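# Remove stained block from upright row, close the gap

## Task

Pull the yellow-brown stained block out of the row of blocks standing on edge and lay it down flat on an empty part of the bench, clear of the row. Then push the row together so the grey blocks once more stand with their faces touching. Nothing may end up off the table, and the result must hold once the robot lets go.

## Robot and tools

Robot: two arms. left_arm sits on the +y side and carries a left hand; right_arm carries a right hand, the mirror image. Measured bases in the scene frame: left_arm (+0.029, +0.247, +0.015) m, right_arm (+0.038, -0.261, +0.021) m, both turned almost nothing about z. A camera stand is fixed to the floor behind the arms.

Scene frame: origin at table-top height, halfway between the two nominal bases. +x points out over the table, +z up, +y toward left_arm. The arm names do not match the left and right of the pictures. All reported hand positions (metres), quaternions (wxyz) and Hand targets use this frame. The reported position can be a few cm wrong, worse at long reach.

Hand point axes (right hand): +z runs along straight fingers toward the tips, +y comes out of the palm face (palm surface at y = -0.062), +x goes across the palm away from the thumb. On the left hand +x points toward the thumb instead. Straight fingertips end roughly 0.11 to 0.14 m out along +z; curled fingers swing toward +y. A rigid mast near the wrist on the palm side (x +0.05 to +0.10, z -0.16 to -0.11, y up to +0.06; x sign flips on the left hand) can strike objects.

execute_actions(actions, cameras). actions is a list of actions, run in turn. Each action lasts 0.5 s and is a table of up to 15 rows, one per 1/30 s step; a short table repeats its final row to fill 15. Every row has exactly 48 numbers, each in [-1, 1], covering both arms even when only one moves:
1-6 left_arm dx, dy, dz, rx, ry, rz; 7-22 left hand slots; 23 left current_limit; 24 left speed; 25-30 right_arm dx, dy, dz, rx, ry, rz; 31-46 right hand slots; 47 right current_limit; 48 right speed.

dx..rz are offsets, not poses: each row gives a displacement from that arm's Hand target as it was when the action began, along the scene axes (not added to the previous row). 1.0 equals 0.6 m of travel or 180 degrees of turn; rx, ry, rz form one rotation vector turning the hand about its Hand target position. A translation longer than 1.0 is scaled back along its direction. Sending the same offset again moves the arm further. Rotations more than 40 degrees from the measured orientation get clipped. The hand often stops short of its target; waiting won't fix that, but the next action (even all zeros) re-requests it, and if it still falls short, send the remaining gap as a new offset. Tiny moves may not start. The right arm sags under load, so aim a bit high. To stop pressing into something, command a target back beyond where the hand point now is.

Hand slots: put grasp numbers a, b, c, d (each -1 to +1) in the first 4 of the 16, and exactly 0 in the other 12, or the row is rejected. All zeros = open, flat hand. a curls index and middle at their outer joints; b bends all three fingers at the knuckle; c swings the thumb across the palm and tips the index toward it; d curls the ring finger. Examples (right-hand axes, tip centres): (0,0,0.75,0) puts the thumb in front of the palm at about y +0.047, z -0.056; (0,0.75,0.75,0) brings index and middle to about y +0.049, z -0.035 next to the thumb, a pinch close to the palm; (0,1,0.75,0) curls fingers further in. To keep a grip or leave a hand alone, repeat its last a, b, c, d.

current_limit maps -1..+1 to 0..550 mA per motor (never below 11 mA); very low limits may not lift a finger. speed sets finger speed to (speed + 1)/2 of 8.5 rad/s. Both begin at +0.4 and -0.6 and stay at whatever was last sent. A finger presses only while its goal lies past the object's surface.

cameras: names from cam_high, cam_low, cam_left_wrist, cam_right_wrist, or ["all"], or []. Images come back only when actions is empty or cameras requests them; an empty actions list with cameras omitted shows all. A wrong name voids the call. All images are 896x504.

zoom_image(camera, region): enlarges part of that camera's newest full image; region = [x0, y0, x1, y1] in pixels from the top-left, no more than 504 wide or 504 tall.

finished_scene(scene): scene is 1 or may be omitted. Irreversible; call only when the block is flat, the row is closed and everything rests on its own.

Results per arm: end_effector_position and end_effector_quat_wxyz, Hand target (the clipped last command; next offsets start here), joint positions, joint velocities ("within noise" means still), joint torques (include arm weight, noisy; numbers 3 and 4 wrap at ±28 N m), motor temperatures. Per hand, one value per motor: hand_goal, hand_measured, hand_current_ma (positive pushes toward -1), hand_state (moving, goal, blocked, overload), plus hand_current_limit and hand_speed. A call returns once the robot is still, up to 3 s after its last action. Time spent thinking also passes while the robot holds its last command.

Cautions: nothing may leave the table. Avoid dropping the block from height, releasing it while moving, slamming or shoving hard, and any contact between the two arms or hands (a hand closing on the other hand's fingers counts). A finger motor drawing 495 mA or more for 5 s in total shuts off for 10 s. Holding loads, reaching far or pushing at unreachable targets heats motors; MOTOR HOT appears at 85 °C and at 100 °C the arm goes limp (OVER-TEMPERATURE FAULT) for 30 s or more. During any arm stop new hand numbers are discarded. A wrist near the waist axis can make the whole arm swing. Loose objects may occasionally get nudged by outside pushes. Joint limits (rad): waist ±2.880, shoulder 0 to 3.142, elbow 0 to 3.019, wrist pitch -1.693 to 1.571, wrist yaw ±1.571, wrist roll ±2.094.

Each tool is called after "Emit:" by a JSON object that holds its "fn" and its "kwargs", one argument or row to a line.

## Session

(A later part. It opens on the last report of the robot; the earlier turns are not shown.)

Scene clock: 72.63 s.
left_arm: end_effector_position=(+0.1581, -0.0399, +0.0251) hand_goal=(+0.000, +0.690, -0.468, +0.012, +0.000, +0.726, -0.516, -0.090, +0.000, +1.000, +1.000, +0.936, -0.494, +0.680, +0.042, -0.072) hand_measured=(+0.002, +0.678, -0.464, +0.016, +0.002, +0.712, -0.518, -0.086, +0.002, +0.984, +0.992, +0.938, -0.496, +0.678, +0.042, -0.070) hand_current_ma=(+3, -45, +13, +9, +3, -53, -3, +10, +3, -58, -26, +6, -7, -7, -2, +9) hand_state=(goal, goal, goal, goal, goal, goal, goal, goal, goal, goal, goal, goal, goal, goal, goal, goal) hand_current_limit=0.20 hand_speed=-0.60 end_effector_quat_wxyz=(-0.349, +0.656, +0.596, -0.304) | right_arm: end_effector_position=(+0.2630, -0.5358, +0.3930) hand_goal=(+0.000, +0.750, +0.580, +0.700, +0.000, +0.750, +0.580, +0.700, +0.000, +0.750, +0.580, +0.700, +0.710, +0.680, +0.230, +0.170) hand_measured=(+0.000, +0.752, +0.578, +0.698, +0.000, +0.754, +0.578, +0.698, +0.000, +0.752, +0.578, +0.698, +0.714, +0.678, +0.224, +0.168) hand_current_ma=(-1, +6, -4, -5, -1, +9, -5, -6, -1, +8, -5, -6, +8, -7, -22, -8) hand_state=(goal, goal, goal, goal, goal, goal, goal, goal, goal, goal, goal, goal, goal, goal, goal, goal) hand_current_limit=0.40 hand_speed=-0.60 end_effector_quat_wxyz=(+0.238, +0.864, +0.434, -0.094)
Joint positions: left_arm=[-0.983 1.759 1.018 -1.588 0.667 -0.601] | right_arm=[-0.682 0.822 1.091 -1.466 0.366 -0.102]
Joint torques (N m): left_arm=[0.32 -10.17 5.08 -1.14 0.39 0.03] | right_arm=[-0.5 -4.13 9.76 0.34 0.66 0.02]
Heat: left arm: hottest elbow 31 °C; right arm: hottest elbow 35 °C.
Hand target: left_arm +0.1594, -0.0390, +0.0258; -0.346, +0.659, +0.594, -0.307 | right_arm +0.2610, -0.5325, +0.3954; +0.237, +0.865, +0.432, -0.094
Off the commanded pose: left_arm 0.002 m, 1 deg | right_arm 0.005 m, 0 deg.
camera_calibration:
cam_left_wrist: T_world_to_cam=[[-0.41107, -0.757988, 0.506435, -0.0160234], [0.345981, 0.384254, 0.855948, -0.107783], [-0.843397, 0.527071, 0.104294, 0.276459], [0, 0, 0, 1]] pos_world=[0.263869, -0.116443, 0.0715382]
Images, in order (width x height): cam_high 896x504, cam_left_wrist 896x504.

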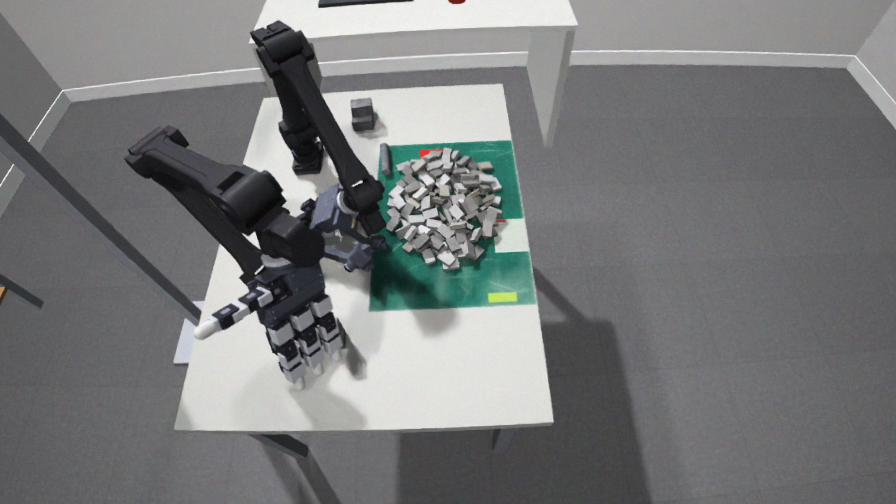

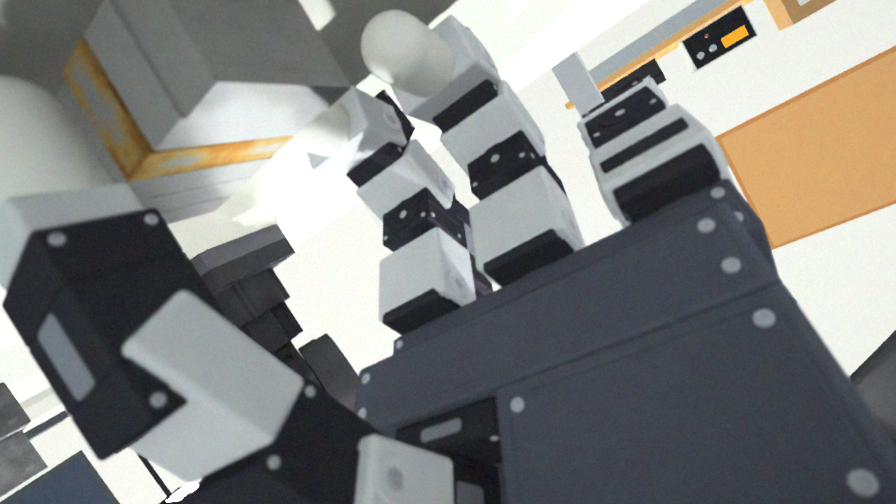

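Emit:
{"fn": "execute_actions", "kwargs": {
  "actions": [
    [[0.005,-0.021,0,0,0,0,0.7,-0.12,0.75,-0.3,0,0,0,0,0,0,0,0,0,0,0,0,0.2,-0.6,0,0,0,0,0,0,0,0,0,0,0,0,0,0,0,0,0,0,0,0,0,0,0.4,-0.6]]
  ],
  "cameras": ["cam_left_wrist"]
}}

Emit:
{"fn": "zoom_image", "kwargs": {
  "camera": "cam_left_wrist",
  "region": [0, 0, 240, 220]
}}

Scene clock: 75.80 s.
left_arm: end_effector_position=(+0.1585, -0.0425, +0.0259) hand_goal=(+0.000, +0.690, -0.468, +0.012, +0.000, +0.726, -0.516, -0.090, +0.000, +1.000, +1.000, +0.936, -0.494, +0.680, +0.042, -0.072) hand_measured=(+0.002, +0.678, -0.464, +0.016, +0.002, +0.712, -0.518, -0.086, +0.002, +0.984, +0.992, +0.938, -0.496, +0.678, +0.042, -0.070) hand_current_ma=(+3, -45, +13, +9, +3, -53, -3, +10, +3, -58, -26, +6, -7, -7, -2, +9) hand_state=(goal, goal, goal, goal, goal, goal, goal, goal, goal, goal, goal, goal, goal, goal, goal, goal) hand_current_limit=0.20 hand_speed=-0.60 end_effector_quat_wxyz=(-0.347, +0.656, +0.596, -0.306) | right_arm: end_effector_position=(+0.2630, -0.5358, +0.3930) hand_goal=(+0.000, +0.750, +0.580, +0.700, +0.000, +0.750, +0.580, +0.700, +0.000, +0.750, +0.580, +0.700, +0.710, +0.680, +0.230, +0.170) hand_measured=(+0.000, +0.752, +0.578, +0.698, +0.000, +0.754, +0.578, +0.698, +0.000, +0.752, +0.578, +0.698, +0.714, +0.678, +0.224, +0.168) hand_current_ma=(-1, +6, -4, -5, -1, +9, -5, -6, -1, +8, -5, -6, +8, -7, -22, -8) hand_state=(goal, goal, goal, goal, goal, goal, goal, goal, goal, goal, goal, goal, goal, goal, goal, goal) hand_current_limit=0.40 hand_speed=-0.60 end_effector_quat_wxyz=(+0.238, +0.864, +0.434, -0.094)
Joint positions: left_arm=[-0.984 1.759 1.023 -1.588 0.672 -0.601] | right_arm=[-0.682 0.822 1.091 -1.466 0.366 -0.102]
Joint torques (N m): left_arm=[-0.73 -8.64 7.79 -1.36 0.55 -0.05] | right_arm=[-0.56 -4.13 9.76 0.32 0.66 0.02]
Heat: left arm: hottest elbow 31 °C; right arm: hottest elbow 35 °C.
Hand target: left_arm +0.1624, -0.0516, +0.0258; -0.346, +0.659, +0.594, -0.307 | right_arm +0.2610, -0.5325, +0.3954; +0.237, +0.865, +0.432, -0.094
Off the commanded pose: left_arm 0.010 m, 0 deg | right_arm 0.005 m, 0 deg.
camera_calibration:
cam_left_wrist: T_world_to_cam=[[-0.409223, -0.755971, 0.510924, -0.0184254], [0.345519, 0.389866, 0.853593, -0.107209], [-0.844484, 0.525844, 0.10166, 0.278238], [0, 0, 0, 1]] pos_world=[0.26447, -0.118442, 0.0726415]
Images, in order (width x height): cam_left_wrist 896x504.

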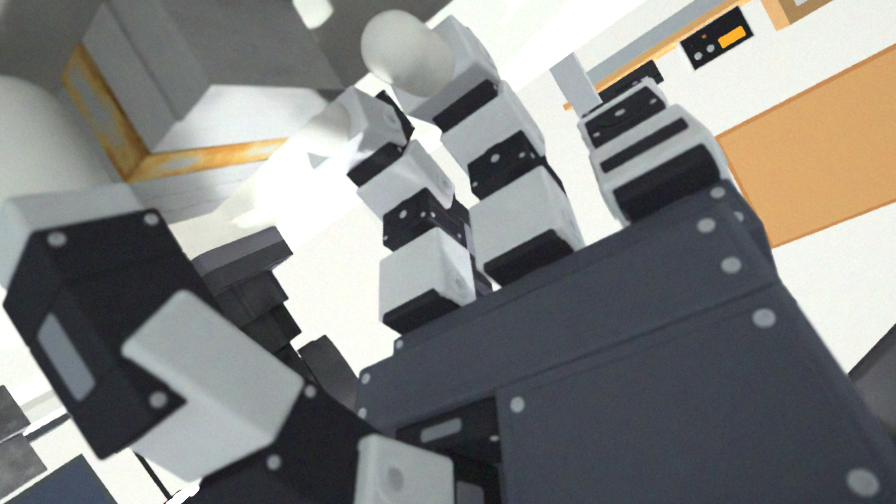

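Scaled by 2.100 from the camera's 896x504 image, which has a finer 1280x720 frame.

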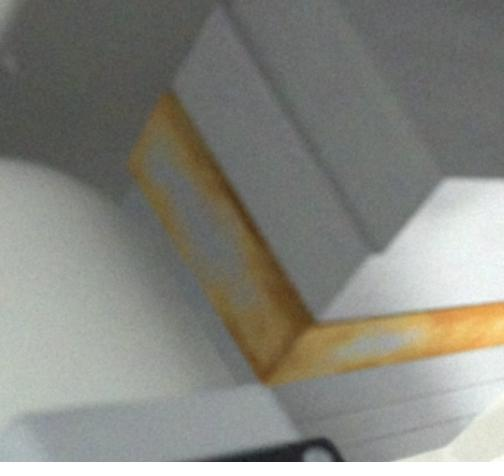

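Emit:
{"fn": "execute_actions", "kwargs": {
  "actions": [
    [[0,-0.0085,0,0,0,0,0.7,-0.12,0.75,-0.3,0,0,0,0,0,0,0,0,0,0,0,0,0.2,-0.6,0,0,0,0,0,0,0,0,0,0,0,0,0,0,0,0,0,0,0,0,0,0,0.4,-0.6]]
  ],
  "cameras": ["cam_left_wrist"]
}}

Emit:
{"fn": "zoom_image", "kwargs": {
  "camera": "cam_left_wrist",
  "region": [0, 0, 240, 220]
}}

Scene clock: 76.80 s.
left_arm: end_effector_position=(+0.1590, -0.0479, +0.0257) hand_goal=(+0.000, +0.690, -0.468, +0.012, +0.000, +0.726, -0.516, -0.090, +0.000, +1.000, +1.000, +0.936, -0.494, +0.680, +0.042, -0.072) hand_measured=(+0.002, +0.678, -0.464, +0.016, +0.002, +0.712, -0.518, -0.086, +0.002, +0.984, +0.992, +0.938, -0.496, +0.678, +0.042, -0.070) hand_current_ma=(+3, -45, +13, +9, +3, -53, -3, +10, +3, -58, -26, +6, -7, -7, -2, +9) hand_state=(goal, goal, goal, goal, goal, goal, goal, goal, goal, goal, goal, goal, goal, goal, goal, goal) hand_current_limit=0.20 hand_speed=-0.60 end_effector_quat_wxyz=(-0.346, +0.657, +0.594, -0.308) | right_arm: end_effector_position=(+0.2630, -0.5358, +0.3930) hand_goal=(+0.000, +0.750, +0.580, +0.700, +0.000, +0.750, +0.580, +0.700, +0.000, +0.750, +0.580, +0.700, +0.710, +0.680, +0.230, +0.170) hand_measured=(+0.000, +0.752, +0.578, +0.698, +0.000, +0.754, +0.578, +0.698, +0.000, +0.752, +0.578, +0.698, +0.714, +0.678, +0.224, +0.168) hand_current_ma=(-1, +6, -4, -5, -1, +9, -5, -6, -1, +8, -5, -6, +8, -7, -22, -8) hand_state=(goal, goal, goal, goal, goal, goal, goal, goal, goal, goal, goal, goal, goal, goal, goal, goal) hand_current_limit=0.40 hand_speed=-0.60 end_effector_quat_wxyz=(+0.238, +0.864, +0.434, -0.094)
Joint positions: left_arm=[-0.99 1.767 1.035 -1.588 0.677 -0.601] | right_arm=[-0.682 0.822 1.091 -1.466 0.366 -0.102]
Joint torques (N m): left_arm=[-0.79 -8.7 7.84 -1.33 0.56 -0.11] | right_arm=[-0.5 -4.13 9.76 0.32 0.66 0.02]
Heat: left arm: hottest elbow 31 °C; right arm: hottest elbow 35 °C.
Hand target: left_arm +0.1624, -0.0568, +0.0259; -0.346, +0.659, +0.594, -0.307 | right_arm +0.2610, -0.5325, +0.3954; +0.237, +0.865, +0.432, -0.094
Off the commanded pose: left_arm 0.009 m, 0 deg | right_arm 0.005 m, 0 deg.
camera_calibration:
cam_left_wrist: T_world_to_cam=[[-0.41079, -0.751997, 0.515512, -0.0218869], [0.346806, 0.394037, 0.851152, -0.105056], [-0.843195, 0.528427, 0.0989304, 0.281577], [0, 0, 0, 1]] pos_world=[0.264868, -0.123856, 0.0728449]
Images, in order (width x height): cam_left_wrist 896x504.

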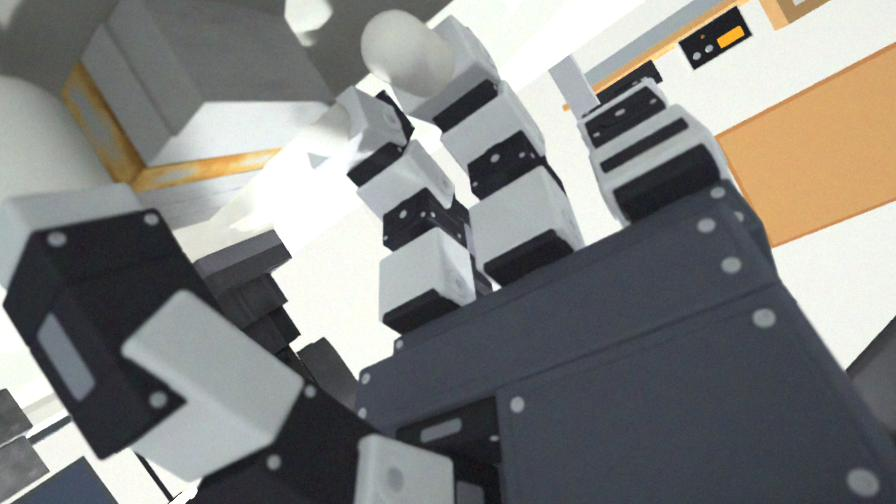

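Scaled by 2.100 from the camera's 896x504 image, which has a finer 1280x720 frame.

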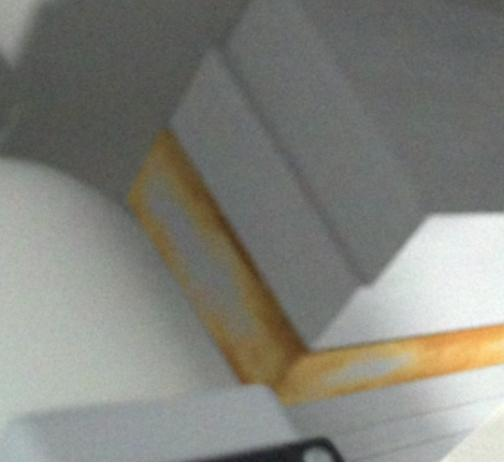

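Emit:
{"fn": "execute_actions", "kwargs": {
  "actions": [
    [[-0.0075,0.004,0,0,0,0,0.7,-0.06,0.75,-0.3,0,0,0,0,0,0,0,0,0,0,0,0,0.1,-0.8,0,0,0,0,0,0,0,0,0,0,0,0,0,0,0,0,0,0,0,0,0,0,0.4,-0.6]]
  ],
  "cameras": ["cam_left_wrist"]
}}

Emit:
{"fn": "zoom_image", "kwargs": {
  "camera": "cam_left_wrist",
  "region": [0, 0, 240, 220]
}}

Scene clock: 77.97 s.
left_arm: end_effector_position=(+0.1567, -0.0492, +0.0259) hand_goal=(+0.000, +0.608, -0.450, +0.024, +0.000, +0.620, -0.528, -0.090, +0.000, +1.000, +1.000, +0.948, -0.494, +0.680, +0.042, -0.060) hand_measured=(+0.002, +0.606, -0.452, +0.022, +0.002, +0.618, -0.524, -0.086, +0.002, +0.984, +0.992, +0.944, -0.496, +0.678, +0.042, -0.062) hand_current_ma=(+3, -7, -4, -6, +3, -8, +12, +10, +3, -58, -26, -9, -7, -7, -2, -8) hand_state=(goal, goal, goal, goal, goal, goal, goal, goal, goal, goal, goal, goal, goal, goal, goal, goal) hand_current_limit=0.10 hand_speed=-0.80 end_effector_quat_wxyz=(-0.347, +0.658, +0.593, -0.309) | right_arm: end_effector_position=(+0.2630, -0.5358, +0.3930) hand_goal=(+0.000, +0.750, +0.580, +0.700, +0.000, +0.750, +0.580, +0.700, +0.000, +0.750, +0.580, +0.700, +0.710, +0.680, +0.230, +0.170) hand_measured=(+0.000, +0.752, +0.578, +0.698, +0.000, +0.754, +0.578, +0.698, +0.000, +0.752, +0.578, +0.698, +0.714, +0.678, +0.224, +0.168) hand_current_ma=(-1, +6, -4, -5, -1, +9, -5, -6, -1, +8, -5, -6, +8, -7, -22, -8) hand_state=(goal, goal, goal, goal, goal, goal, goal, goal, goal, goal, goal, goal, goal, goal, goal, goal) hand_current_limit=0.40 hand_speed=-0.60 end_effector_quat_wxyz=(+0.238, +0.864, +0.434, -0.094)
Joint positions: left_arm=[-0.996 1.767 1.035 -1.588 0.681 -0.601] | right_arm=[-0.682 0.822 1.091 -1.466 0.366 -0.102]
Joint torques (N m): left_arm=[-0.79 -9.47 6.68 -1.07 0.56 -0.16] | right_arm=[-0.5 -4.13 9.76 0.32 0.66 0.02]
Heat: left arm: hottest elbow 31 °C; right arm: hottest elbow 35 °C.
Hand target: left_arm +0.1580, -0.0543, +0.0259; -0.346, +0.659, +0.594, -0.307 | right_arm +0.2610, -0.5325, +0.3954; +0.237, +0.865, +0.432, -0.094
Off the commanded pose: left_arm 0.005 m, 0 deg | right_arm 0.005 m, 0 deg.
camera_calibration:
cam_left_wrist: T_world_to_cam=[[-0.412196, -0.749787, 0.517604, -0.0236843], [0.350172, 0.3941, 0.849744, -0.104403], [-0.841115, 0.531511, 0.100108, 0.280064], [0, 0, 0, 1]] pos_world=[0.262362, -0.12547, 0.0729379]
Images, in order (width x height): cam_left_wrist 896x504.

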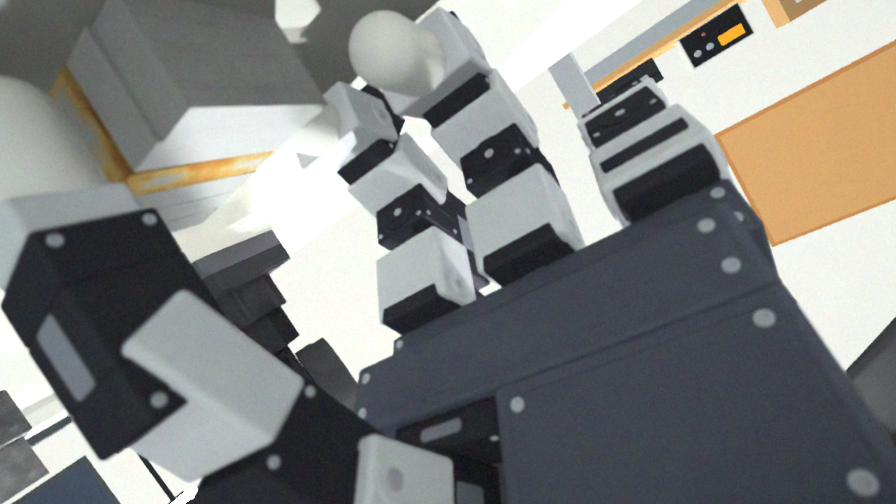

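Scaled by 2.100 from the camera's 896x504 image, which has a finer 1280x720 frame.

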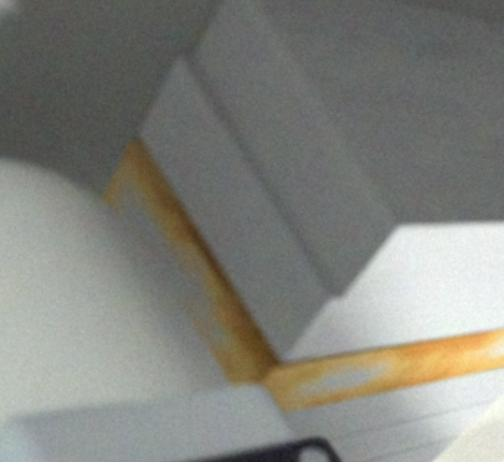

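Emit:
{"fn": "execute_actions", "kwargs": {
  "actions": [
    [[-0.002,0.005,0,0,0,0,0.7,0.0,0.75,-0.3,0,0,0,0,0,0,0,0,0,0,0,0,0.0,-0.85,0,0,0,0,0,0,0,0,0,0,0,0,0,0,0,0,0,0,0,0,0,0,0.4,-0.6]]
  ],
  "cameras": ["cam_left_wrist"]
}}

Emit:
{"fn": "zoom_image", "kwargs": {
  "camera": "cam_left_wrist",
  "region": [0, 0, 240, 220]
}}

Scene clock: 79.00 s.
left_arm: end_effector_position=(+0.1567, -0.0493, +0.0259) hand_goal=(+0.000, +0.528, -0.432, +0.036, +0.000, +0.516, -0.540, -0.090, +0.000, +1.000, +1.000, +0.960, -0.494, +0.680, +0.042, -0.048) hand_measured=(+0.002, +0.532, -0.430, +0.034, +0.002, +0.514, -0.536, -0.086, +0.002, +0.984, +0.992, +0.956, -0.496, +0.678, +0.042, -0.050) hand_current_ma=(+3, +15, +3, -3, +3, -4, +14, +10, +3, -58, -26, -10, -7, -7, -2, -8) hand_state=(goal, goal, goal, goal, goal, goal, goal, goal, goal, goal, goal, goal, goal, goal, goal, goal) hand_current_limit=0.00 hand_speed=-0.85 end_effector_quat_wxyz=(-0.347, +0.658, +0.593, -0.309) | right_arm: end_effector_position=(+0.2630, -0.5358, +0.3930) hand_goal=(+0.000, +0.750, +0.580, +0.700, +0.000, +0.750, +0.580, +0.700, +0.000, +0.750, +0.580, +0.700, +0.710, +0.680, +0.230, +0.170) hand_measured=(+0.000, +0.752, +0.578, +0.698, +0.000, +0.754, +0.578, +0.698, +0.000, +0.752, +0.578, +0.698, +0.714, +0.678, +0.224, +0.168) hand_current_ma=(-1, +6, -4, -5, -1, +9, -5, -6, -1, +8, -5, -6, +8, -7, -22, -8) hand_state=(goal, goal, goal, goal, goal, goal, goal, goal, goal, goal, goal, goal, goal, goal, goal, goal) hand_current_limit=0.40 hand_speed=-0.60 end_effector_quat_wxyz=(+0.238, +0.864, +0.434, -0.094)
Joint positions: left_arm=[-0.996 1.767 1.035 -1.588 0.681 -0.601] | right_arm=[-0.682 0.822 1.091 -1.466 0.366 -0.102]
Joint torques (N m): left_arm=[-0.67 -9.88 5.87 -1.02 0.49 -0.15] | right_arm=[-0.5 -4.13 9.76 0.32 0.66 0.03]
Heat: left arm: hottest elbow 31 °C; right arm: hottest elbow 35 °C.
Hand target: left_arm +0.1568, -0.0513, +0.0259; -0.346, +0.659, +0.594, -0.307 | right_arm +0.2610, -0.5325, +0.3954; +0.237, +0.865, +0.432, -0.094
Off the commanded pose: left_arm 0.002 m, 0 deg | right_arm 0.005 m, 0 deg.
camera_calibration:
cam_left_wrist: T_world_to_cam=[[-0.411908, -0.749817, 0.517789, -0.0237762], [0.350249, 0.3943, 0.849619, -0.104388], [-0.841224, 0.53132, 0.100207, 0.280061], [0, 0, 0, 1]] pos_world=[0.262362, -0.125469, 0.0729373]
Images, in order (width x height): cam_left_wrist 896x504.

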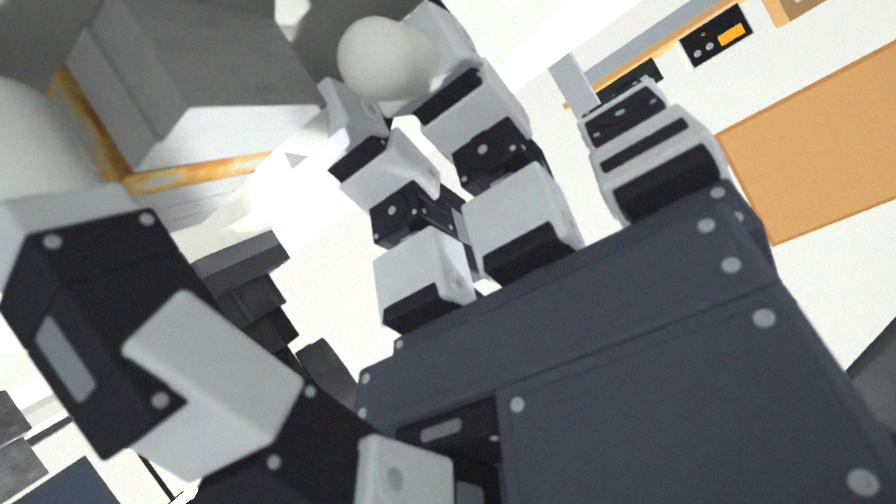

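Scaled by 2.100 from the camera's 896x504 image, which has a finer 1280x720 frame.

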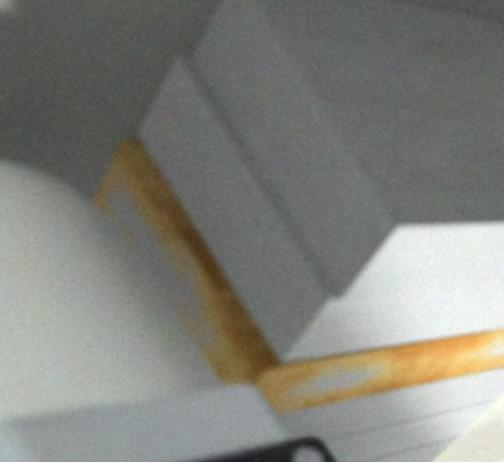

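Emit:
{"fn": "execute_actions", "kwargs": {
  "actions": [
    [[0,0,0,0,0,0,0.7,0.06,0.75,-0.3,0,0,0,0,0,0,0,0,0,0,0,0,0.0,-0.88,0,0,0,0,0,0,0,0,0,0,0,0,0,0,0,0,0,0,0,0,0,0,0.4,-0.6]]
  ],
  "cameras": ["cam_left_wrist"]
}}

Emit:
{"fn": "zoom_image", "kwargs": {
  "camera": "cam_left_wrist",
  "region": [0, 0, 240, 220]
}}

Scene clock: 80.00 s.
left_arm: end_effector_position=(+0.1551, -0.0493, +0.0265) hand_goal=(+0.000, +0.446, -0.414, +0.048, +0.000, +0.410, -0.552, -0.090, +0.000, +1.000, +1.000, +0.972, -0.494, +0.680, +0.042, -0.036) hand_measured=(+0.002, +0.486, -0.404, +0.050, +0.002, +0.432, -0.546, -0.086, +0.002, +0.984, +0.992, +0.968, -0.496, +0.678, +0.042, -0.038) hand_current_ma=(+3, +170, +34, +5, +3, +87, +16, +10, +3, -58, -26, -10, -6, -7, -2, -8) hand_state=(goal, blocked, goal, goal, goal, blocked, goal, goal, goal, goal, goal, goal, goal, goal, goal, goal) hand_current_limit=0.00 hand_speed=-0.88 end_effector_quat_wxyz=(-0.349, +0.655, +0.595, -0.309) | right_arm: end_effector_position=(+0.2630, -0.5358, +0.3930) hand_goal=(+0.000, +0.750, +0.580, +0.700, +0.000, +0.750, +0.580, +0.700, +0.000, +0.750, +0.580, +0.700, +0.710, +0.680, +0.230, +0.170) hand_measured=(+0.000, +0.752, +0.578, +0.698, +0.000, +0.754, +0.578, +0.698, +0.000, +0.752, +0.578, +0.698, +0.714, +0.678, +0.224, +0.168) hand_current_ma=(-1, +6, -4, -5, -1, +9, -5, -6, -1, +8, -5, -6, +8, -7, -22, -8) hand_state=(goal, goal, goal, goal, goal, goal, goal, goal, goal, goal, goal, goal, goal, goal, goal, goal) hand_current_limit=0.40 hand_speed=-0.60 end_effector_quat_wxyz=(+0.238, +0.864, +0.434, -0.094)
Joint positions: left_arm=[-0.998 1.767 1.035 -1.59 0.686 -0.608] | right_arm=[-0.682 0.822 1.091 -1.466 0.366 -0.102]
Joint torques (N m): left_arm=[-0.44 -9.88 5.86 -0.94 0.25 -0.09] | right_arm=[-0.5 -4.13 9.76 0.34 0.66 0.03]
Heat: left arm: hottest elbow 31 °C; right arm: hottest elbow 35 °C.
Hand target: left_arm +0.1567, -0.0514, +0.0259; -0.346, +0.659, +0.594, -0.307 | right_arm +0.2610, -0.5325, +0.3954; +0.237, +0.865, +0.432, -0.094
Off the commanded pose: left_arm 0.003 m, 1 deg | right_arm 0.005 m, 0 deg.
camera_calibration:
cam_left_wrist: T_world_to_cam=[[-0.405926, -0.754805, 0.515261, -0.025835], [0.351223, 0.39166, 0.850438, -0.104626], [-0.843722, 0.526187, 0.10612, 0.27865], [0, 0, 0, 1]] pos_world=[0.261363, -0.125144, 0.0727196]
Images, in order (width x height): cam_left_wrist 896x504.

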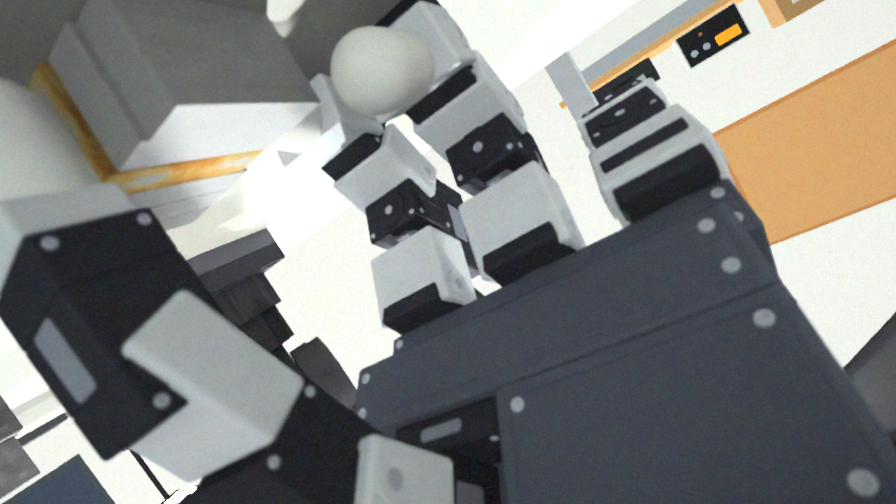

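Scaled by 2.100 from the camera's 896x504 image, which has a finer 1280x720 frame.

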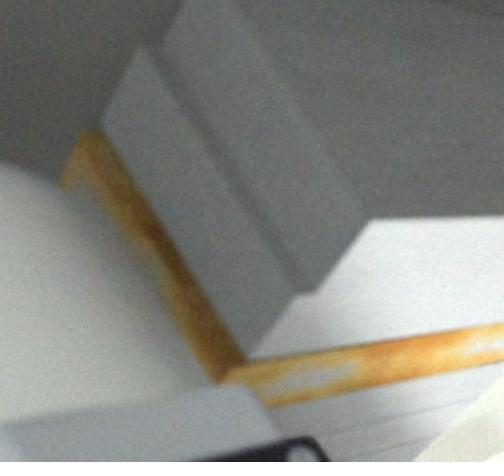

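Emit:
{"fn": "execute_actions", "kwargs": {
  "actions": [
    [[0,0,0,0,0,0,0.7,0.13,0.75,-0.3,0,0,0,0,0,0,0,0,0,0,0,0,0.2,-0.85,0,0,0,0,0,0,0,0,0,0,0,0,0,0,0,0,0,0,0,0,0,0,0.4,-0.6]]
  ],
  "cameras": ["cam_left_wrist"]
}}

Emit:
{"fn": "zoom_image", "kwargs": {
  "camera": "cam_left_wrist",
  "region": [0, 0, 240, 220]
}}

Scene clock: 81.40 s.
left_arm: end_effector_position=(+0.1541, -0.0489, +0.0270) hand_goal=(+0.000, +0.352, -0.394, +0.062, +0.000, +0.288, -0.566, -0.090, +0.000, +0.948, +1.000, +0.986, -0.494, +0.680, +0.042, -0.022) hand_measured=(+0.002, +0.460, -0.382, +0.060, +0.002, +0.288, -0.560, -0.086, +0.002, +0.942, +0.992, +0.982, -0.496, +0.678, +0.042, -0.024) hand_current_ma=(+3, +330, +38, -5, +3, +2, +17, +10, +3, -22, -26, -10, -6, -7, -2, -8) hand_state=(goal, blocked, goal, goal, goal, goal, goal, goal, goal, goal, goal, goal, goal, goal, goal, goal) hand_current_limit=0.20 hand_speed=-0.85 end_effector_quat_wxyz=(-0.350, +0.653, +0.596, -0.309) | right_arm: end_effector_position=(+0.2630, -0.5358, +0.3930) hand_goal=(+0.000, +0.750, +0.580, +0.700, +0.000, +0.750, +0.580, +0.700, +0.000, +0.750, +0.580, +0.700, +0.710, +0.680, +0.230, +0.170) hand_measured=(+0.000, +0.752, +0.578, +0.698, +0.000, +0.754, +0.578, +0.698, +0.000, +0.752, +0.578, +0.698, +0.714, +0.678, +0.224, +0.168) hand_current_ma=(-1, +6, -4, -5, -1, +9, -5, -6, -1, +8, -5, -6, +8, -7, -22, -8) hand_state=(goal, goal, goal, goal, goal, goal, goal, goal, goal, goal, goal, goal, goal, goal, goal, goal) hand_current_limit=0.40 hand_speed=-0.60 end_effector_quat_wxyz=(+0.238, +0.864, +0.434, -0.094)
Joint positions: left_arm=[-0.999 1.767 1.035 -1.592 0.689 -0.613] | right_arm=[-0.682 0.822 1.091 -1.466 0.366 -0.102]
Joint torques (N m): left_arm=[-0.32 -9.88 5.87 -0.84 0.11 -0.04] | right_arm=[-0.56 -4.13 9.77 0.32 0.66 0.02]
Heat: left arm: hottest elbow 31 °C; right arm: hottest elbow 36 °C.
Hand target: left_arm +0.1567, -0.0513, +0.0258; -0.346, +0.659, +0.594, -0.307 | right_arm +0.2610, -0.5325, +0.3954; +0.237, +0.865, +0.432, -0.094
Off the commanded pose: left_arm 0.004 m, 1 deg | right_arm 0.005 m, 0 deg.
camera_calibration:
cam_left_wrist: T_world_to_cam=[[-0.402048, -0.758716, 0.51255, -0.0269316], [0.351935, 0.388729, 0.851488, -0.10515], [-0.845281, 0.522723, 0.110731, 0.277524], [0, 0, 0, 1]] pos_world=[0.260763, -0.124627, 0.0726069]
Images, in order (width x height): cam_left_wrist 896x504.

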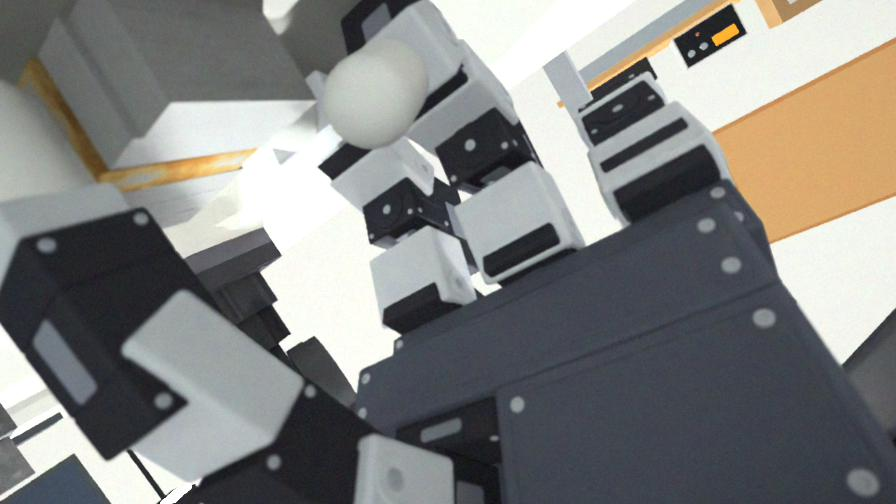

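Scaled by 2.100 from the camera's 896x504 image, which has a finer 1280x720 frame.

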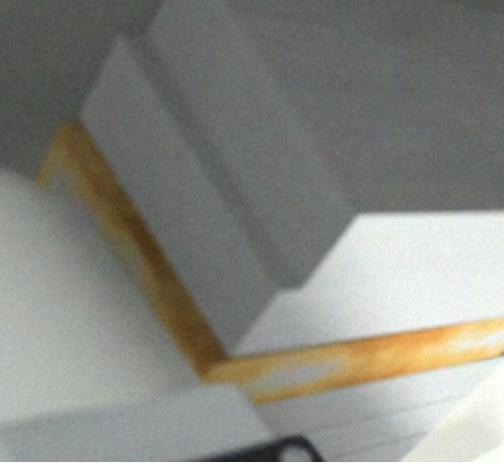

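Emit:
{"fn": "execute_actions", "kwargs": {
  "actions": [
    [[0,0,0,0,0,0,0.7,0.2,0.75,-0.3,0,0,0,0,0,0,0,0,0,0,0,0,0.4,-0.85,0,0,0,0,0,0,0,0,0,0,0,0,0,0,0,0,0,0,0,0,0,0,0.4,-0.6]]
  ],
  "cameras": ["cam_left_wrist"]
}}

Emit:
{"fn": "zoom_image", "kwargs": {
  "camera": "cam_left_wrist",
  "region": [0, 0, 400, 240]
}}

Scene clock: 83.23 s.
left_arm: end_effector_position=(+0.1535, -0.0488, +0.0279) hand_goal=(+0.000, +0.258, -0.372, +0.076, +0.000, +0.166, -0.580, -0.090, +0.000, +0.842, +1.000, +1.000, -0.494, +0.680, +0.042, -0.008) hand_measured=(+0.002, +0.432, -0.358, +0.074, +0.002, +0.168, -0.574, -0.086, +0.002, +0.836, +0.992, +0.996, -0.496, +0.678, +0.042, -0.010) hand_current_ma=(+3, +385, +47, -3, +3, +6, +19, +10, +3, -22, -25, -10, -6, -7, -2, -9) hand_state=(goal, blocked, goal, goal, goal, goal, goal, goal, goal, goal, goal, goal, goal, goal, goal, goal) hand_current_limit=0.40 hand_speed=-0.85 end_effector_quat_wxyz=(-0.351, +0.652, +0.597, -0.310) | right_arm: end_effector_position=(+0.2630, -0.5358, +0.3930) hand_goal=(+0.000, +0.750, +0.580, +0.700, +0.000, +0.750, +0.580, +0.700, +0.000, +0.750, +0.580, +0.700, +0.710, +0.680, +0.230, +0.170) hand_measured=(+0.000, +0.752, +0.578, +0.698, +0.000, +0.754, +0.578, +0.698, +0.000, +0.752, +0.578, +0.698, +0.714, +0.678, +0.224, +0.168) hand_current_ma=(-1, +6, -4, -5, -1, +9, -5, -6, -1, +8, -5, -6, +8, -7, -22, -8) hand_state=(goal, goal, goal, goal, goal, goal, goal, goal, goal, goal, goal, goal, goal, goal, goal, goal) hand_current_limit=0.40 hand_speed=-0.60 end_effector_quat_wxyz=(+0.238, +0.864, +0.434, -0.094)
Joint positions: left_arm=[-1 1.765 1.035 -1.595 0.691 -0.615] | right_arm=[-0.682 0.822 1.091 -1.466 0.366 -0.102]
Joint torques (N m): left_arm=[-0.26 -9.88 5.89 -0.76 0.02 -0.02] | right_arm=[-0.56 -4.13 9.76 0.32 0.66 0.02]
Heat: left arm: hottest elbow 31 °C; right arm: hottest elbow 36 °C.
Hand target: left_arm +0.1567, -0.0514, +0.0259; -0.346, +0.659, +0.594, -0.307 | right_arm +0.2610, -0.5325, +0.3954; +0.237, +0.865, +0.432, -0.094
Off the commanded pose: left_arm 0.005 m, 1 deg | right_arm 0.005 m, 0 deg.
camera_calibration:
cam_left_wrist: T_world_to_cam=[[-0.400098, -0.760129, 0.511981, -0.0279973], [0.352535, 0.38801, 0.851567, -0.105772], [-0.845955, 0.521202, 0.11273, 0.276819], [0, 0, 0, 1]] pos_world=[0.260263, -0.124519, 0.0732005]
Images, in order (width x height): cam_left_wrist 896x504.

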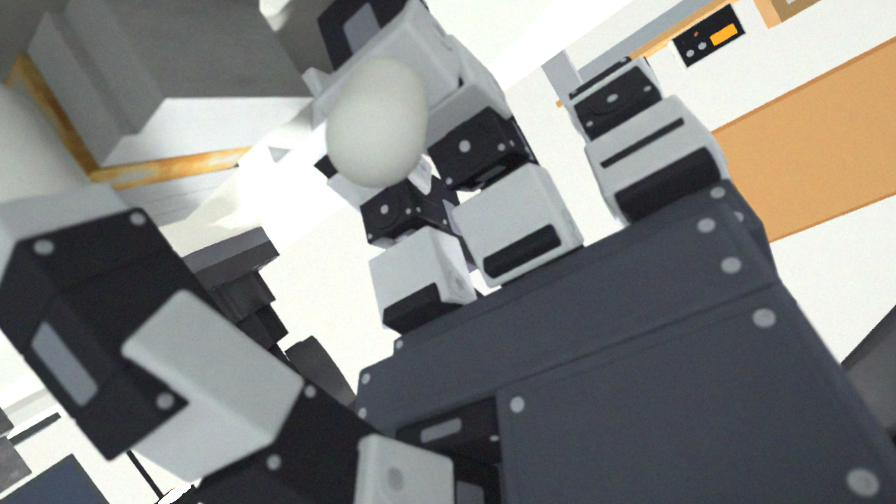

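Scaled by 1.260 from the camera's 896x504 image, which has a finer 1280x720 frame.

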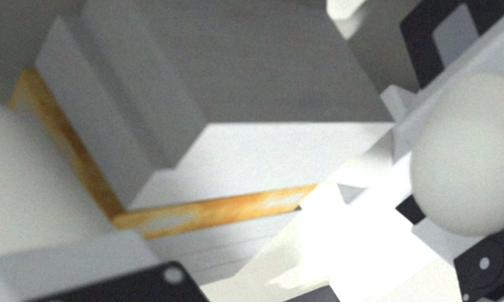

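Emit:
{"fn": "execute_actions", "kwargs": {
  "actions": [
    [[0,0,0,0,0,0,0.74,-0.02,0.75,-0.3,0,0,0,0,0,0,0,0,0,0,0,0,0.2,-0.85,0,0,0,0,0,0,0,0,0,0,0,0,0,0,0,0,0,0,0,0,0,0,0.4,-0.6]],
    [[0,0,0.009,0,0,0,0.74,-0.02,0.75,-0.3,0,0,0,0,0,0,0,0,0,0,0,0,0.2,-0.85,0,0,0,0,0,0,0,0,0,0,0,0,0,0,0,0,0,0,0,0,0,0,0.4,-0.6]]
  ],
  "cameras": ["cam_left_wrist"]
}}

Emit:
{"fn": "zoom_image", "kwargs": {
  "camera": "cam_left_wrist",
  "region": [0, 0, 240, 220]
}}

Scene clock: 85.63 s.
left_arm: end_effector_position=(+0.1547, -0.0481, +0.0276) hand_goal=(+0.000, +0.558, -0.474, -0.006, +0.000, +0.540, -0.600, -0.148, +0.000, +1.000, +1.000, +0.952, -0.490, +0.680, +0.042, -0.058) hand_measured=(+0.000, +0.548, -0.468, -0.002, +0.002, +0.528, -0.594, -0.144, +0.002, +0.980, +0.992, +0.954, -0.494, +0.678, +0.044, -0.054) hand_current_ma=(+0, -38, +16, +10, +3, -40, +16, +10, +3, -80, -25, +7, -12, -7, +8, +15) hand_state=(goal, goal, goal, goal, goal, goal, goal, goal, goal, blocked, goal, goal, goal, goal, goal, goal) hand_current_limit=0.20 hand_speed=-0.85 end_effector_quat_wxyz=(-0.351, +0.654, +0.596, -0.306) | right_arm: end_effector_position=(+0.2630, -0.5358, +0.3930) hand_goal=(+0.000, +0.750, +0.580, +0.700, +0.000, +0.750, +0.580, +0.700, +0.000, +0.750, +0.580, +0.700, +0.710, +0.680, +0.230, +0.170) hand_measured=(+0.000, +0.752, +0.578, +0.698, +0.000, +0.754, +0.578, +0.698, +0.000, +0.752, +0.578, +0.698, +0.714, +0.678, +0.224, +0.168) hand_current_ma=(-1, +6, -4, -5, -1, +9, -5, -6, -1, +8, -5, -6, +8, -7, -22, -8) hand_state=(goal, goal, goal, goal, goal, goal, goal, goal, goal, goal, goal, goal, goal, goal, goal, goal) hand_current_limit=0.40 hand_speed=-0.60 end_effector_quat_wxyz=(+0.238, +0.864, +0.434, -0.094)
Joint positions: left_arm=[-1 1.764 1.035 -1.593 0.683 -0.615] | right_arm=[-0.682 0.822 1.091 -1.466 0.366 -0.102]
Joint torques (N m): left_arm=[-0.26 -10.4 6.23 -1.29 0.41 -0.03] | right_arm=[-0.56 -4.13 9.76 0.32 0.66 0.03]
Heat: left arm: hottest elbow 31 °C; right arm: hottest elbow 36 °C.
Hand target: left_arm +0.1567, -0.0514, +0.0312; -0.346, +0.659, +0.594, -0.307 | right_arm +0.2610, -0.5325, +0.3954; +0.237, +0.865, +0.432, -0.094
Off the commanded pose: left_arm 0.005 m, 1 deg | right_arm 0.005 m, 0 deg.
camera_calibration:
cam_left_wrist: T_world_to_cam=[[-0.407357, -0.758555, 0.508582, -0.0254681], [0.349386, 0.385077, 0.854193, -0.105941], [-0.843795, 0.525653, 0.108165, 0.277586], [0, 0, 0, 1]] pos_world=[0.260865, -0.124437, 0.0734215]
Images, in order (width x height): cam_left_wrist 896x504.

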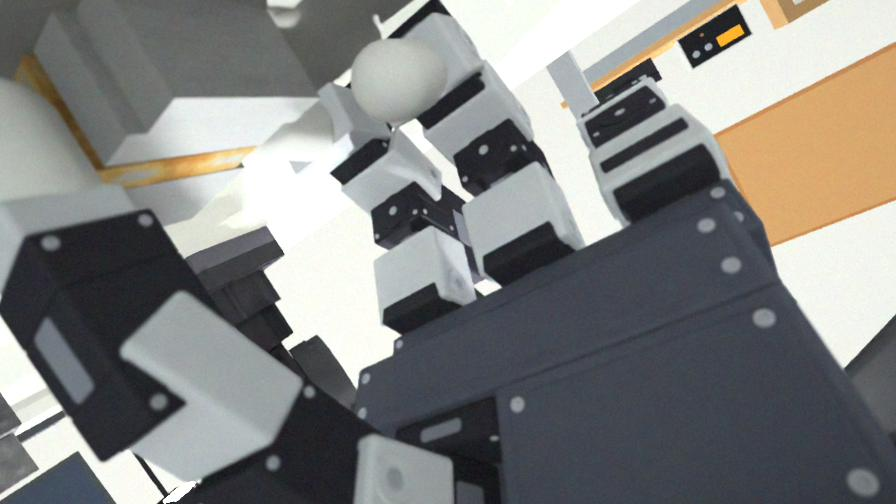

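Scaled by 2.100 from the camera's 896x504 image, which has a finer 1280x720 frame.

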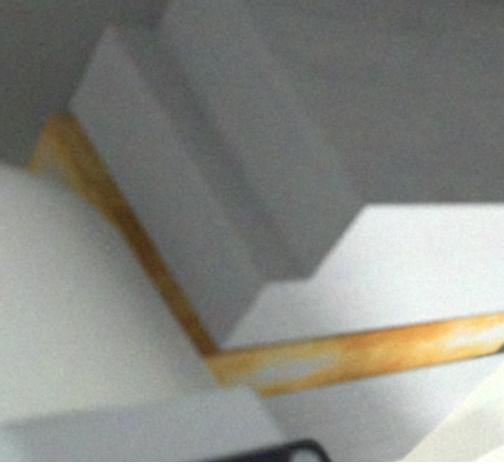

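Emit:
{"fn": "execute_actions", "kwargs": {
  "actions": [
    [[0,0,0.009,0,0,0,0.74,-0.02,0.75,-0.3,0,0,0,0,0,0,0,0,0,0,0,0,0.2,-0.85,0,0,0,0,0,0,0,0,0,0,0,0,0,0,0,0,0,0,0,0,0,0,0.4,-0.6]]
  ],
  "cameras": ["cam_left_wrist"]
}}

Emit:
{"fn": "zoom_image", "kwargs": {
  "camera": "cam_left_wrist",
  "region": [0, 0, 400, 240]
}}

Scene clock: 86.70 s.
left_arm: end_effector_position=(+0.1551, -0.0487, +0.0314) hand_goal=(+0.000, +0.558, -0.474, -0.006, +0.000, +0.540, -0.600, -0.148, +0.000, +1.000, +1.000, +0.952, -0.490, +0.680, +0.042, -0.058) hand_measured=(+0.000, +0.548, -0.468, -0.002, +0.002, +0.528, -0.594, -0.144, +0.002, +0.980, +0.992, +0.954, -0.494, +0.678, +0.044, -0.056) hand_current_ma=(+0, -38, +16, +10, +3, -40, +16, +10, +3, -79, -25, +7, -12, -7, +4, +9) hand_state=(goal, goal, goal, goal, goal, goal, goal, goal, goal, blocked, goal, goal, goal, goal, goal, goal) hand_current_limit=0.20 hand_speed=-0.85 end_effector_quat_wxyz=(-0.347, +0.656, +0.596, -0.307) | right_arm: end_effector_position=(+0.2630, -0.5358, +0.3930) hand_goal=(+0.000, +0.750, +0.580, +0.700, +0.000, +0.750, +0.580, +0.700, +0.000, +0.750, +0.580, +0.700, +0.710, +0.680, +0.230, +0.170) hand_measured=(+0.000, +0.752, +0.578, +0.698, +0.000, +0.754, +0.578, +0.698, +0.000, +0.752, +0.578, +0.698, +0.714, +0.678, +0.224, +0.168) hand_current_ma=(-1, +6, -4, -5, -1, +9, -5, -6, -1, +8, -5, -6, +8, -7, -22, -8) hand_state=(goal, goal, goal, goal, goal, goal, goal, goal, goal, goal, goal, goal, goal, goal, goal, goal) hand_current_limit=0.40 hand_speed=-0.60 end_effector_quat_wxyz=(+0.238, +0.864, +0.434, -0.094)
Joint positions: left_arm=[-1 1.752 1.035 -1.596 0.683 -0.615] | right_arm=[-0.682 0.822 1.091 -1.466 0.366 -0.102]
Joint torques (N m): left_arm=[-0.32 -10.17 6.65 -1.68 0.41 -0.03] | right_arm=[-0.56 -4.13 9.76 0.32 0.66 0.02]
Heat: left arm: hottest elbow 31 °C; right arm: hottest elbow 36 °C.
Hand target: left_arm +0.1567, -0.0514, +0.0366; -0.346, +0.659, +0.594, -0.307 | right_arm +0.2610, -0.5325, +0.3954; +0.237, +0.865, +0.432, -0.094
Off the commanded pose: left_arm 0.006 m, 0 deg | right_arm 0.005 m, 0 deg.
camera_calibration:
cam_left_wrist: T_world_to_cam=[[-0.410177, -0.754817, 0.511866, -0.0271944], [0.345169, 0.391018, 0.853207, -0.10827], [-0.844164, 0.526646, 0.100153, 0.27809], [0, 0, 0, 1]] pos_world=[0.26097, -0.124646, 0.0784455]
Images, in order (width x height): cam_left_wrist 896x504.

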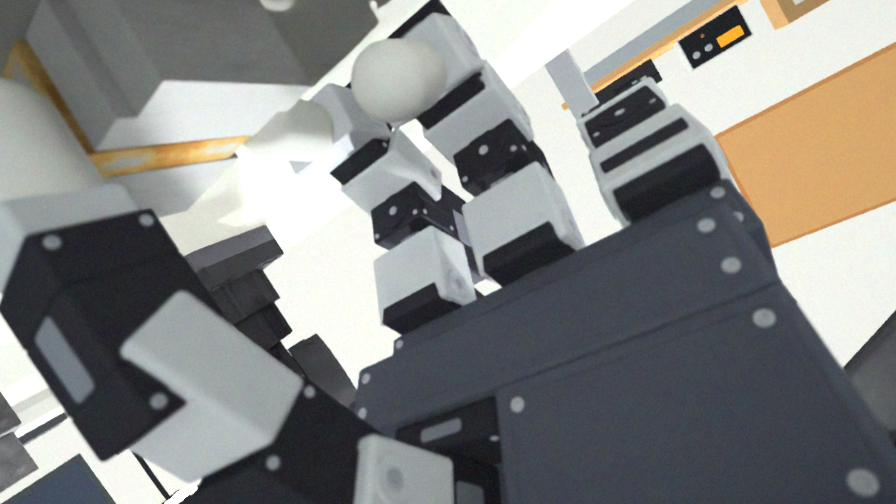

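Scaled by 1.260 from the camera's 896x504 image, which has a finer 1280x720 frame.

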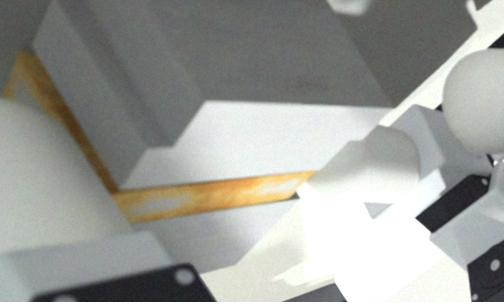

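Emit:
{"fn": "execute_actions", "kwargs": {
  "actions": [
    [[0,0,0,0,0,0,0.74,0.12,0.75,-0.3,0,0,0,0,0,0,0,0,0,0,0,0,0.1,-0.85,0,0,0,0,0,0,0,0,0,0,0,0,0,0,0,0,0,0,0,0,0,0,0.4,-0.6]]
  ],
  "cameras": ["cam_left_wrist"]
}}

Emit:
{"fn": "zoom_image", "kwargs": {
  "camera": "cam_left_wrist",
  "region": [0, 0, 400, 240]
}}

Scene clock: 88.53 s.
left_arm: end_effector_position=(+0.1547, -0.0486, +0.0317) hand_goal=(+0.000, +0.370, -0.432, +0.022, +0.000, +0.296, -0.628, -0.148, +0.000, +0.966, +1.000, +0.980, -0.490, +0.680, +0.042, -0.030) hand_measured=(+0.000, +0.434, -0.410, +0.028, +0.002, +0.296, -0.622, -0.144, +0.002, +0.960, +0.992, +0.976, -0.494, +0.678, +0.050, -0.026) hand_current_ma=(+0, +280, +78, +18, +3, +2, +17, +10, +3, -23, -25, -10, -12, -7, +37, +15) hand_state=(goal, blocked, blocked, goal, goal, goal, goal, goal, goal, goal, goal, goal, goal, goal, goal, goal) hand_current_limit=0.10 hand_speed=-0.85 end_effector_quat_wxyz=(-0.347, +0.656, +0.596, -0.307) | right_arm: end_effector_position=(+0.2630, -0.5358, +0.3930) hand_goal=(+0.000, +0.750, +0.580, +0.700, +0.000, +0.750, +0.580, +0.700, +0.000, +0.750, +0.580, +0.700, +0.710, +0.680, +0.230, +0.170) hand_measured=(+0.000, +0.752, +0.578, +0.698, +0.000, +0.754, +0.578, +0.698, +0.000, +0.752, +0.578, +0.698, +0.714, +0.678, +0.224, +0.168) hand_current_ma=(-1, +6, -4, -5, -1, +9, -5, -6, -1, +8, -5, -6, +8, -7, -22, -8) hand_state=(goal, goal, goal, goal, goal, goal, goal, goal, goal, goal, goal, goal, goal, goal, goal, goal) hand_current_limit=0.40 hand_speed=-0.60 end_effector_quat_wxyz=(+0.238, +0.864, +0.434, -0.094)
Joint positions: left_arm=[-1 1.752 1.035 -1.598 0.684 -0.615] | right_arm=[-0.682 0.822 1.091 -1.466 0.366 -0.102]
Joint torques (N m): left_arm=[-0.32 -10.23 6.67 -1.62 0.32 -0.02] | right_arm=[-0.56 -4.13 9.76 0.34 0.66 0.02]
Heat: left arm: hottest elbow 31 °C; right arm: hottest elbow 36 °C.
Hand target: left_arm +0.1567, -0.0514, +0.0367; -0.346, +0.659, +0.594, -0.307 | right_arm +0.2610, -0.5325, +0.3954; +0.237, +0.865, +0.432, -0.094
Off the commanded pose: left_arm 0.006 m, 0 deg | right_arm 0.005 m, 0 deg.
camera_calibration:
cam_left_wrist: T_world_to_cam=[[-0.408115, -0.755629, 0.512315, -0.0278677], [0.346386, 0.391047, 0.852701, -0.10851], [-0.844665, 0.525459, 0.102148, 0.277691], [0, 0, 0, 1]] pos_world=[0.260769, -0.124541, 0.0784378]
Images, in order (width x height): cam_left_wrist 896x504.

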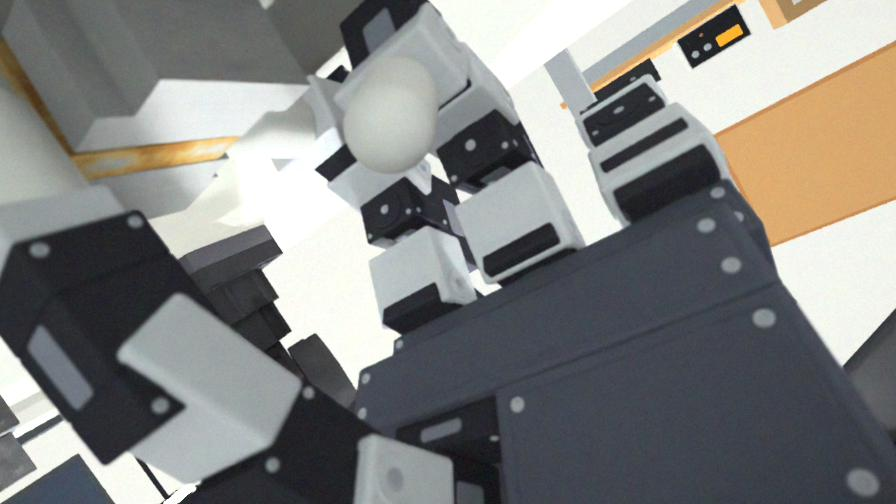

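Scaled by 1.260 from the camera's 896x504 image, which has a finer 1280x720 frame.

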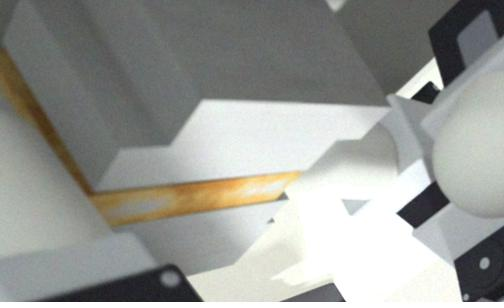

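Emit:
{"fn": "execute_actions", "kwargs": {
  "actions": [
    [[0,0,0,0,0,0,0.74,0.2,0.75,-0.3,0,0,0,0,0,0,0,0,0,0,0,0,0.25,-0.85,0,0,0,0,0,0,0,0,0,0,0,0,0,0,0,0,0,0,0,0,0,0,0.4,-0.6]],
    [[0,0,0.012,0,0,0,0.74,0.2,0.75,-0.3,0,0,0,0,0,0,0,0,0,0,0,0,0.25,-0.85,0,0,0,0,0,0,0,0,0,0,0,0,0,0,0,0,0,0,0,0,0,0,0.4,-0.6]]
  ],
  "cameras": ["cam_left_wrist"]
}}

Emit:
{"fn": "zoom_image", "kwargs": {
  "camera": "cam_left_wrist",
  "region": [0, 0, 400, 240]
}}

Scene clock: 90.30 s.
left_arm: end_effector_position=(+0.1537, -0.0476, +0.0351) hand_goal=(+0.000, +0.262, -0.408, +0.038, +0.000, +0.156, -0.644, -0.148, +0.000, +0.846, +1.000, +0.996, -0.490, +0.680, +0.042, -0.014) hand_measured=(+0.000, +0.384, -0.380, +0.048, +0.002, +0.158, -0.638, -0.144, +0.002, +0.840, +0.992, +0.992, -0.494, +0.678, +0.062, -0.004) hand_current_ma=(-1, +344, +106, +32, +3, +7, +19, +10, +3, -22, -25, -10, -12, -7, +91, +50) hand_state=(goal, blocked, blocked, goal, goal, goal, goal, goal, goal, goal, goal, goal, goal, goal, goal, goal) hand_current_limit=0.25 hand_speed=-0.85 end_effector_quat_wxyz=(-0.349, +0.655, +0.595, -0.308) | right_arm: end_effector_position=(+0.2630, -0.5358, +0.3930) hand_goal=(+0.000, +0.750, +0.580, +0.700, +0.000, +0.750, +0.580, +0.700, +0.000, +0.750, +0.580, +0.700, +0.710, +0.680, +0.230, +0.170) hand_measured=(+0.000, +0.752, +0.578, +0.698, +0.000, +0.754, +0.578, +0.698, +0.000, +0.752, +0.578, +0.698, +0.714, +0.678, +0.224, +0.168) hand_current_ma=(-1, +6, -4, -5, -1, +9, -5, -6, -1, +8, -5, -6, +8, -7, -22, -8) hand_state=(goal, goal, goal, goal, goal, goal, goal, goal, goal, goal, goal, goal, goal, goal, goal, goal) hand_current_limit=0.40 hand_speed=-0.60 end_effector_quat_wxyz=(+0.238, +0.864, +0.434, -0.094)
Joint positions: left_arm=[-1 1.746 1.035 -1.608 0.686 -0.613] | right_arm=[-0.682 0.822 1.091 -1.466 0.366 -0.102]
Joint torques (N m): left_arm=[-0.26 -10.52 7.21 -1.88 0.25 -0.04] | right_arm=[-0.56 -4.13 9.76 0.34 0.66 0.02]
Heat: left arm: hottest elbow 31 °C; right arm: hottest elbow 36 °C.
Hand target: left_arm +0.1567, -0.0514, +0.0438; -0.346, +0.659, +0.594, -0.307 | right_arm +0.2610, -0.5325, +0.3954; +0.237, +0.865, +0.432, -0.094
Off the commanded pose: left_arm 0.010 m, 1 deg | right_arm 0.005 m, 0 deg.
camera_calibration:
cam_left_wrist: T_world_to_cam=[[-0.406998, -0.755818, 0.512925, -0.0294515], [0.349194, 0.390141, 0.85197, -0.111879], [-0.844048, 0.52586, 0.10514, 0.275796], [0, 0, 0, 1]] pos_world=[0.259866, -0.123642, 0.0814263]
Images, in order (width x height): cam_left_wrist 896x504.

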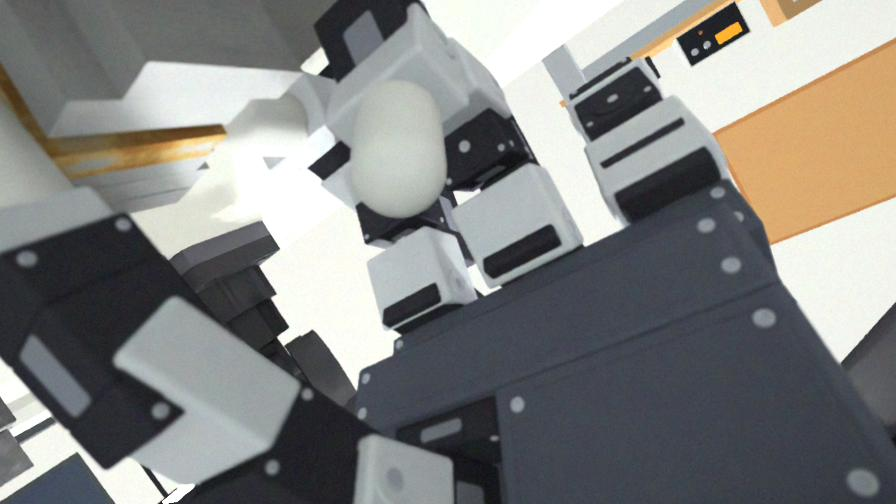

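Scaled by 1.260 from the camera's 896x504 image, which has a finer 1280x720 frame.

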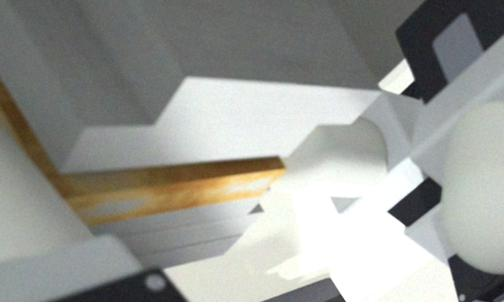

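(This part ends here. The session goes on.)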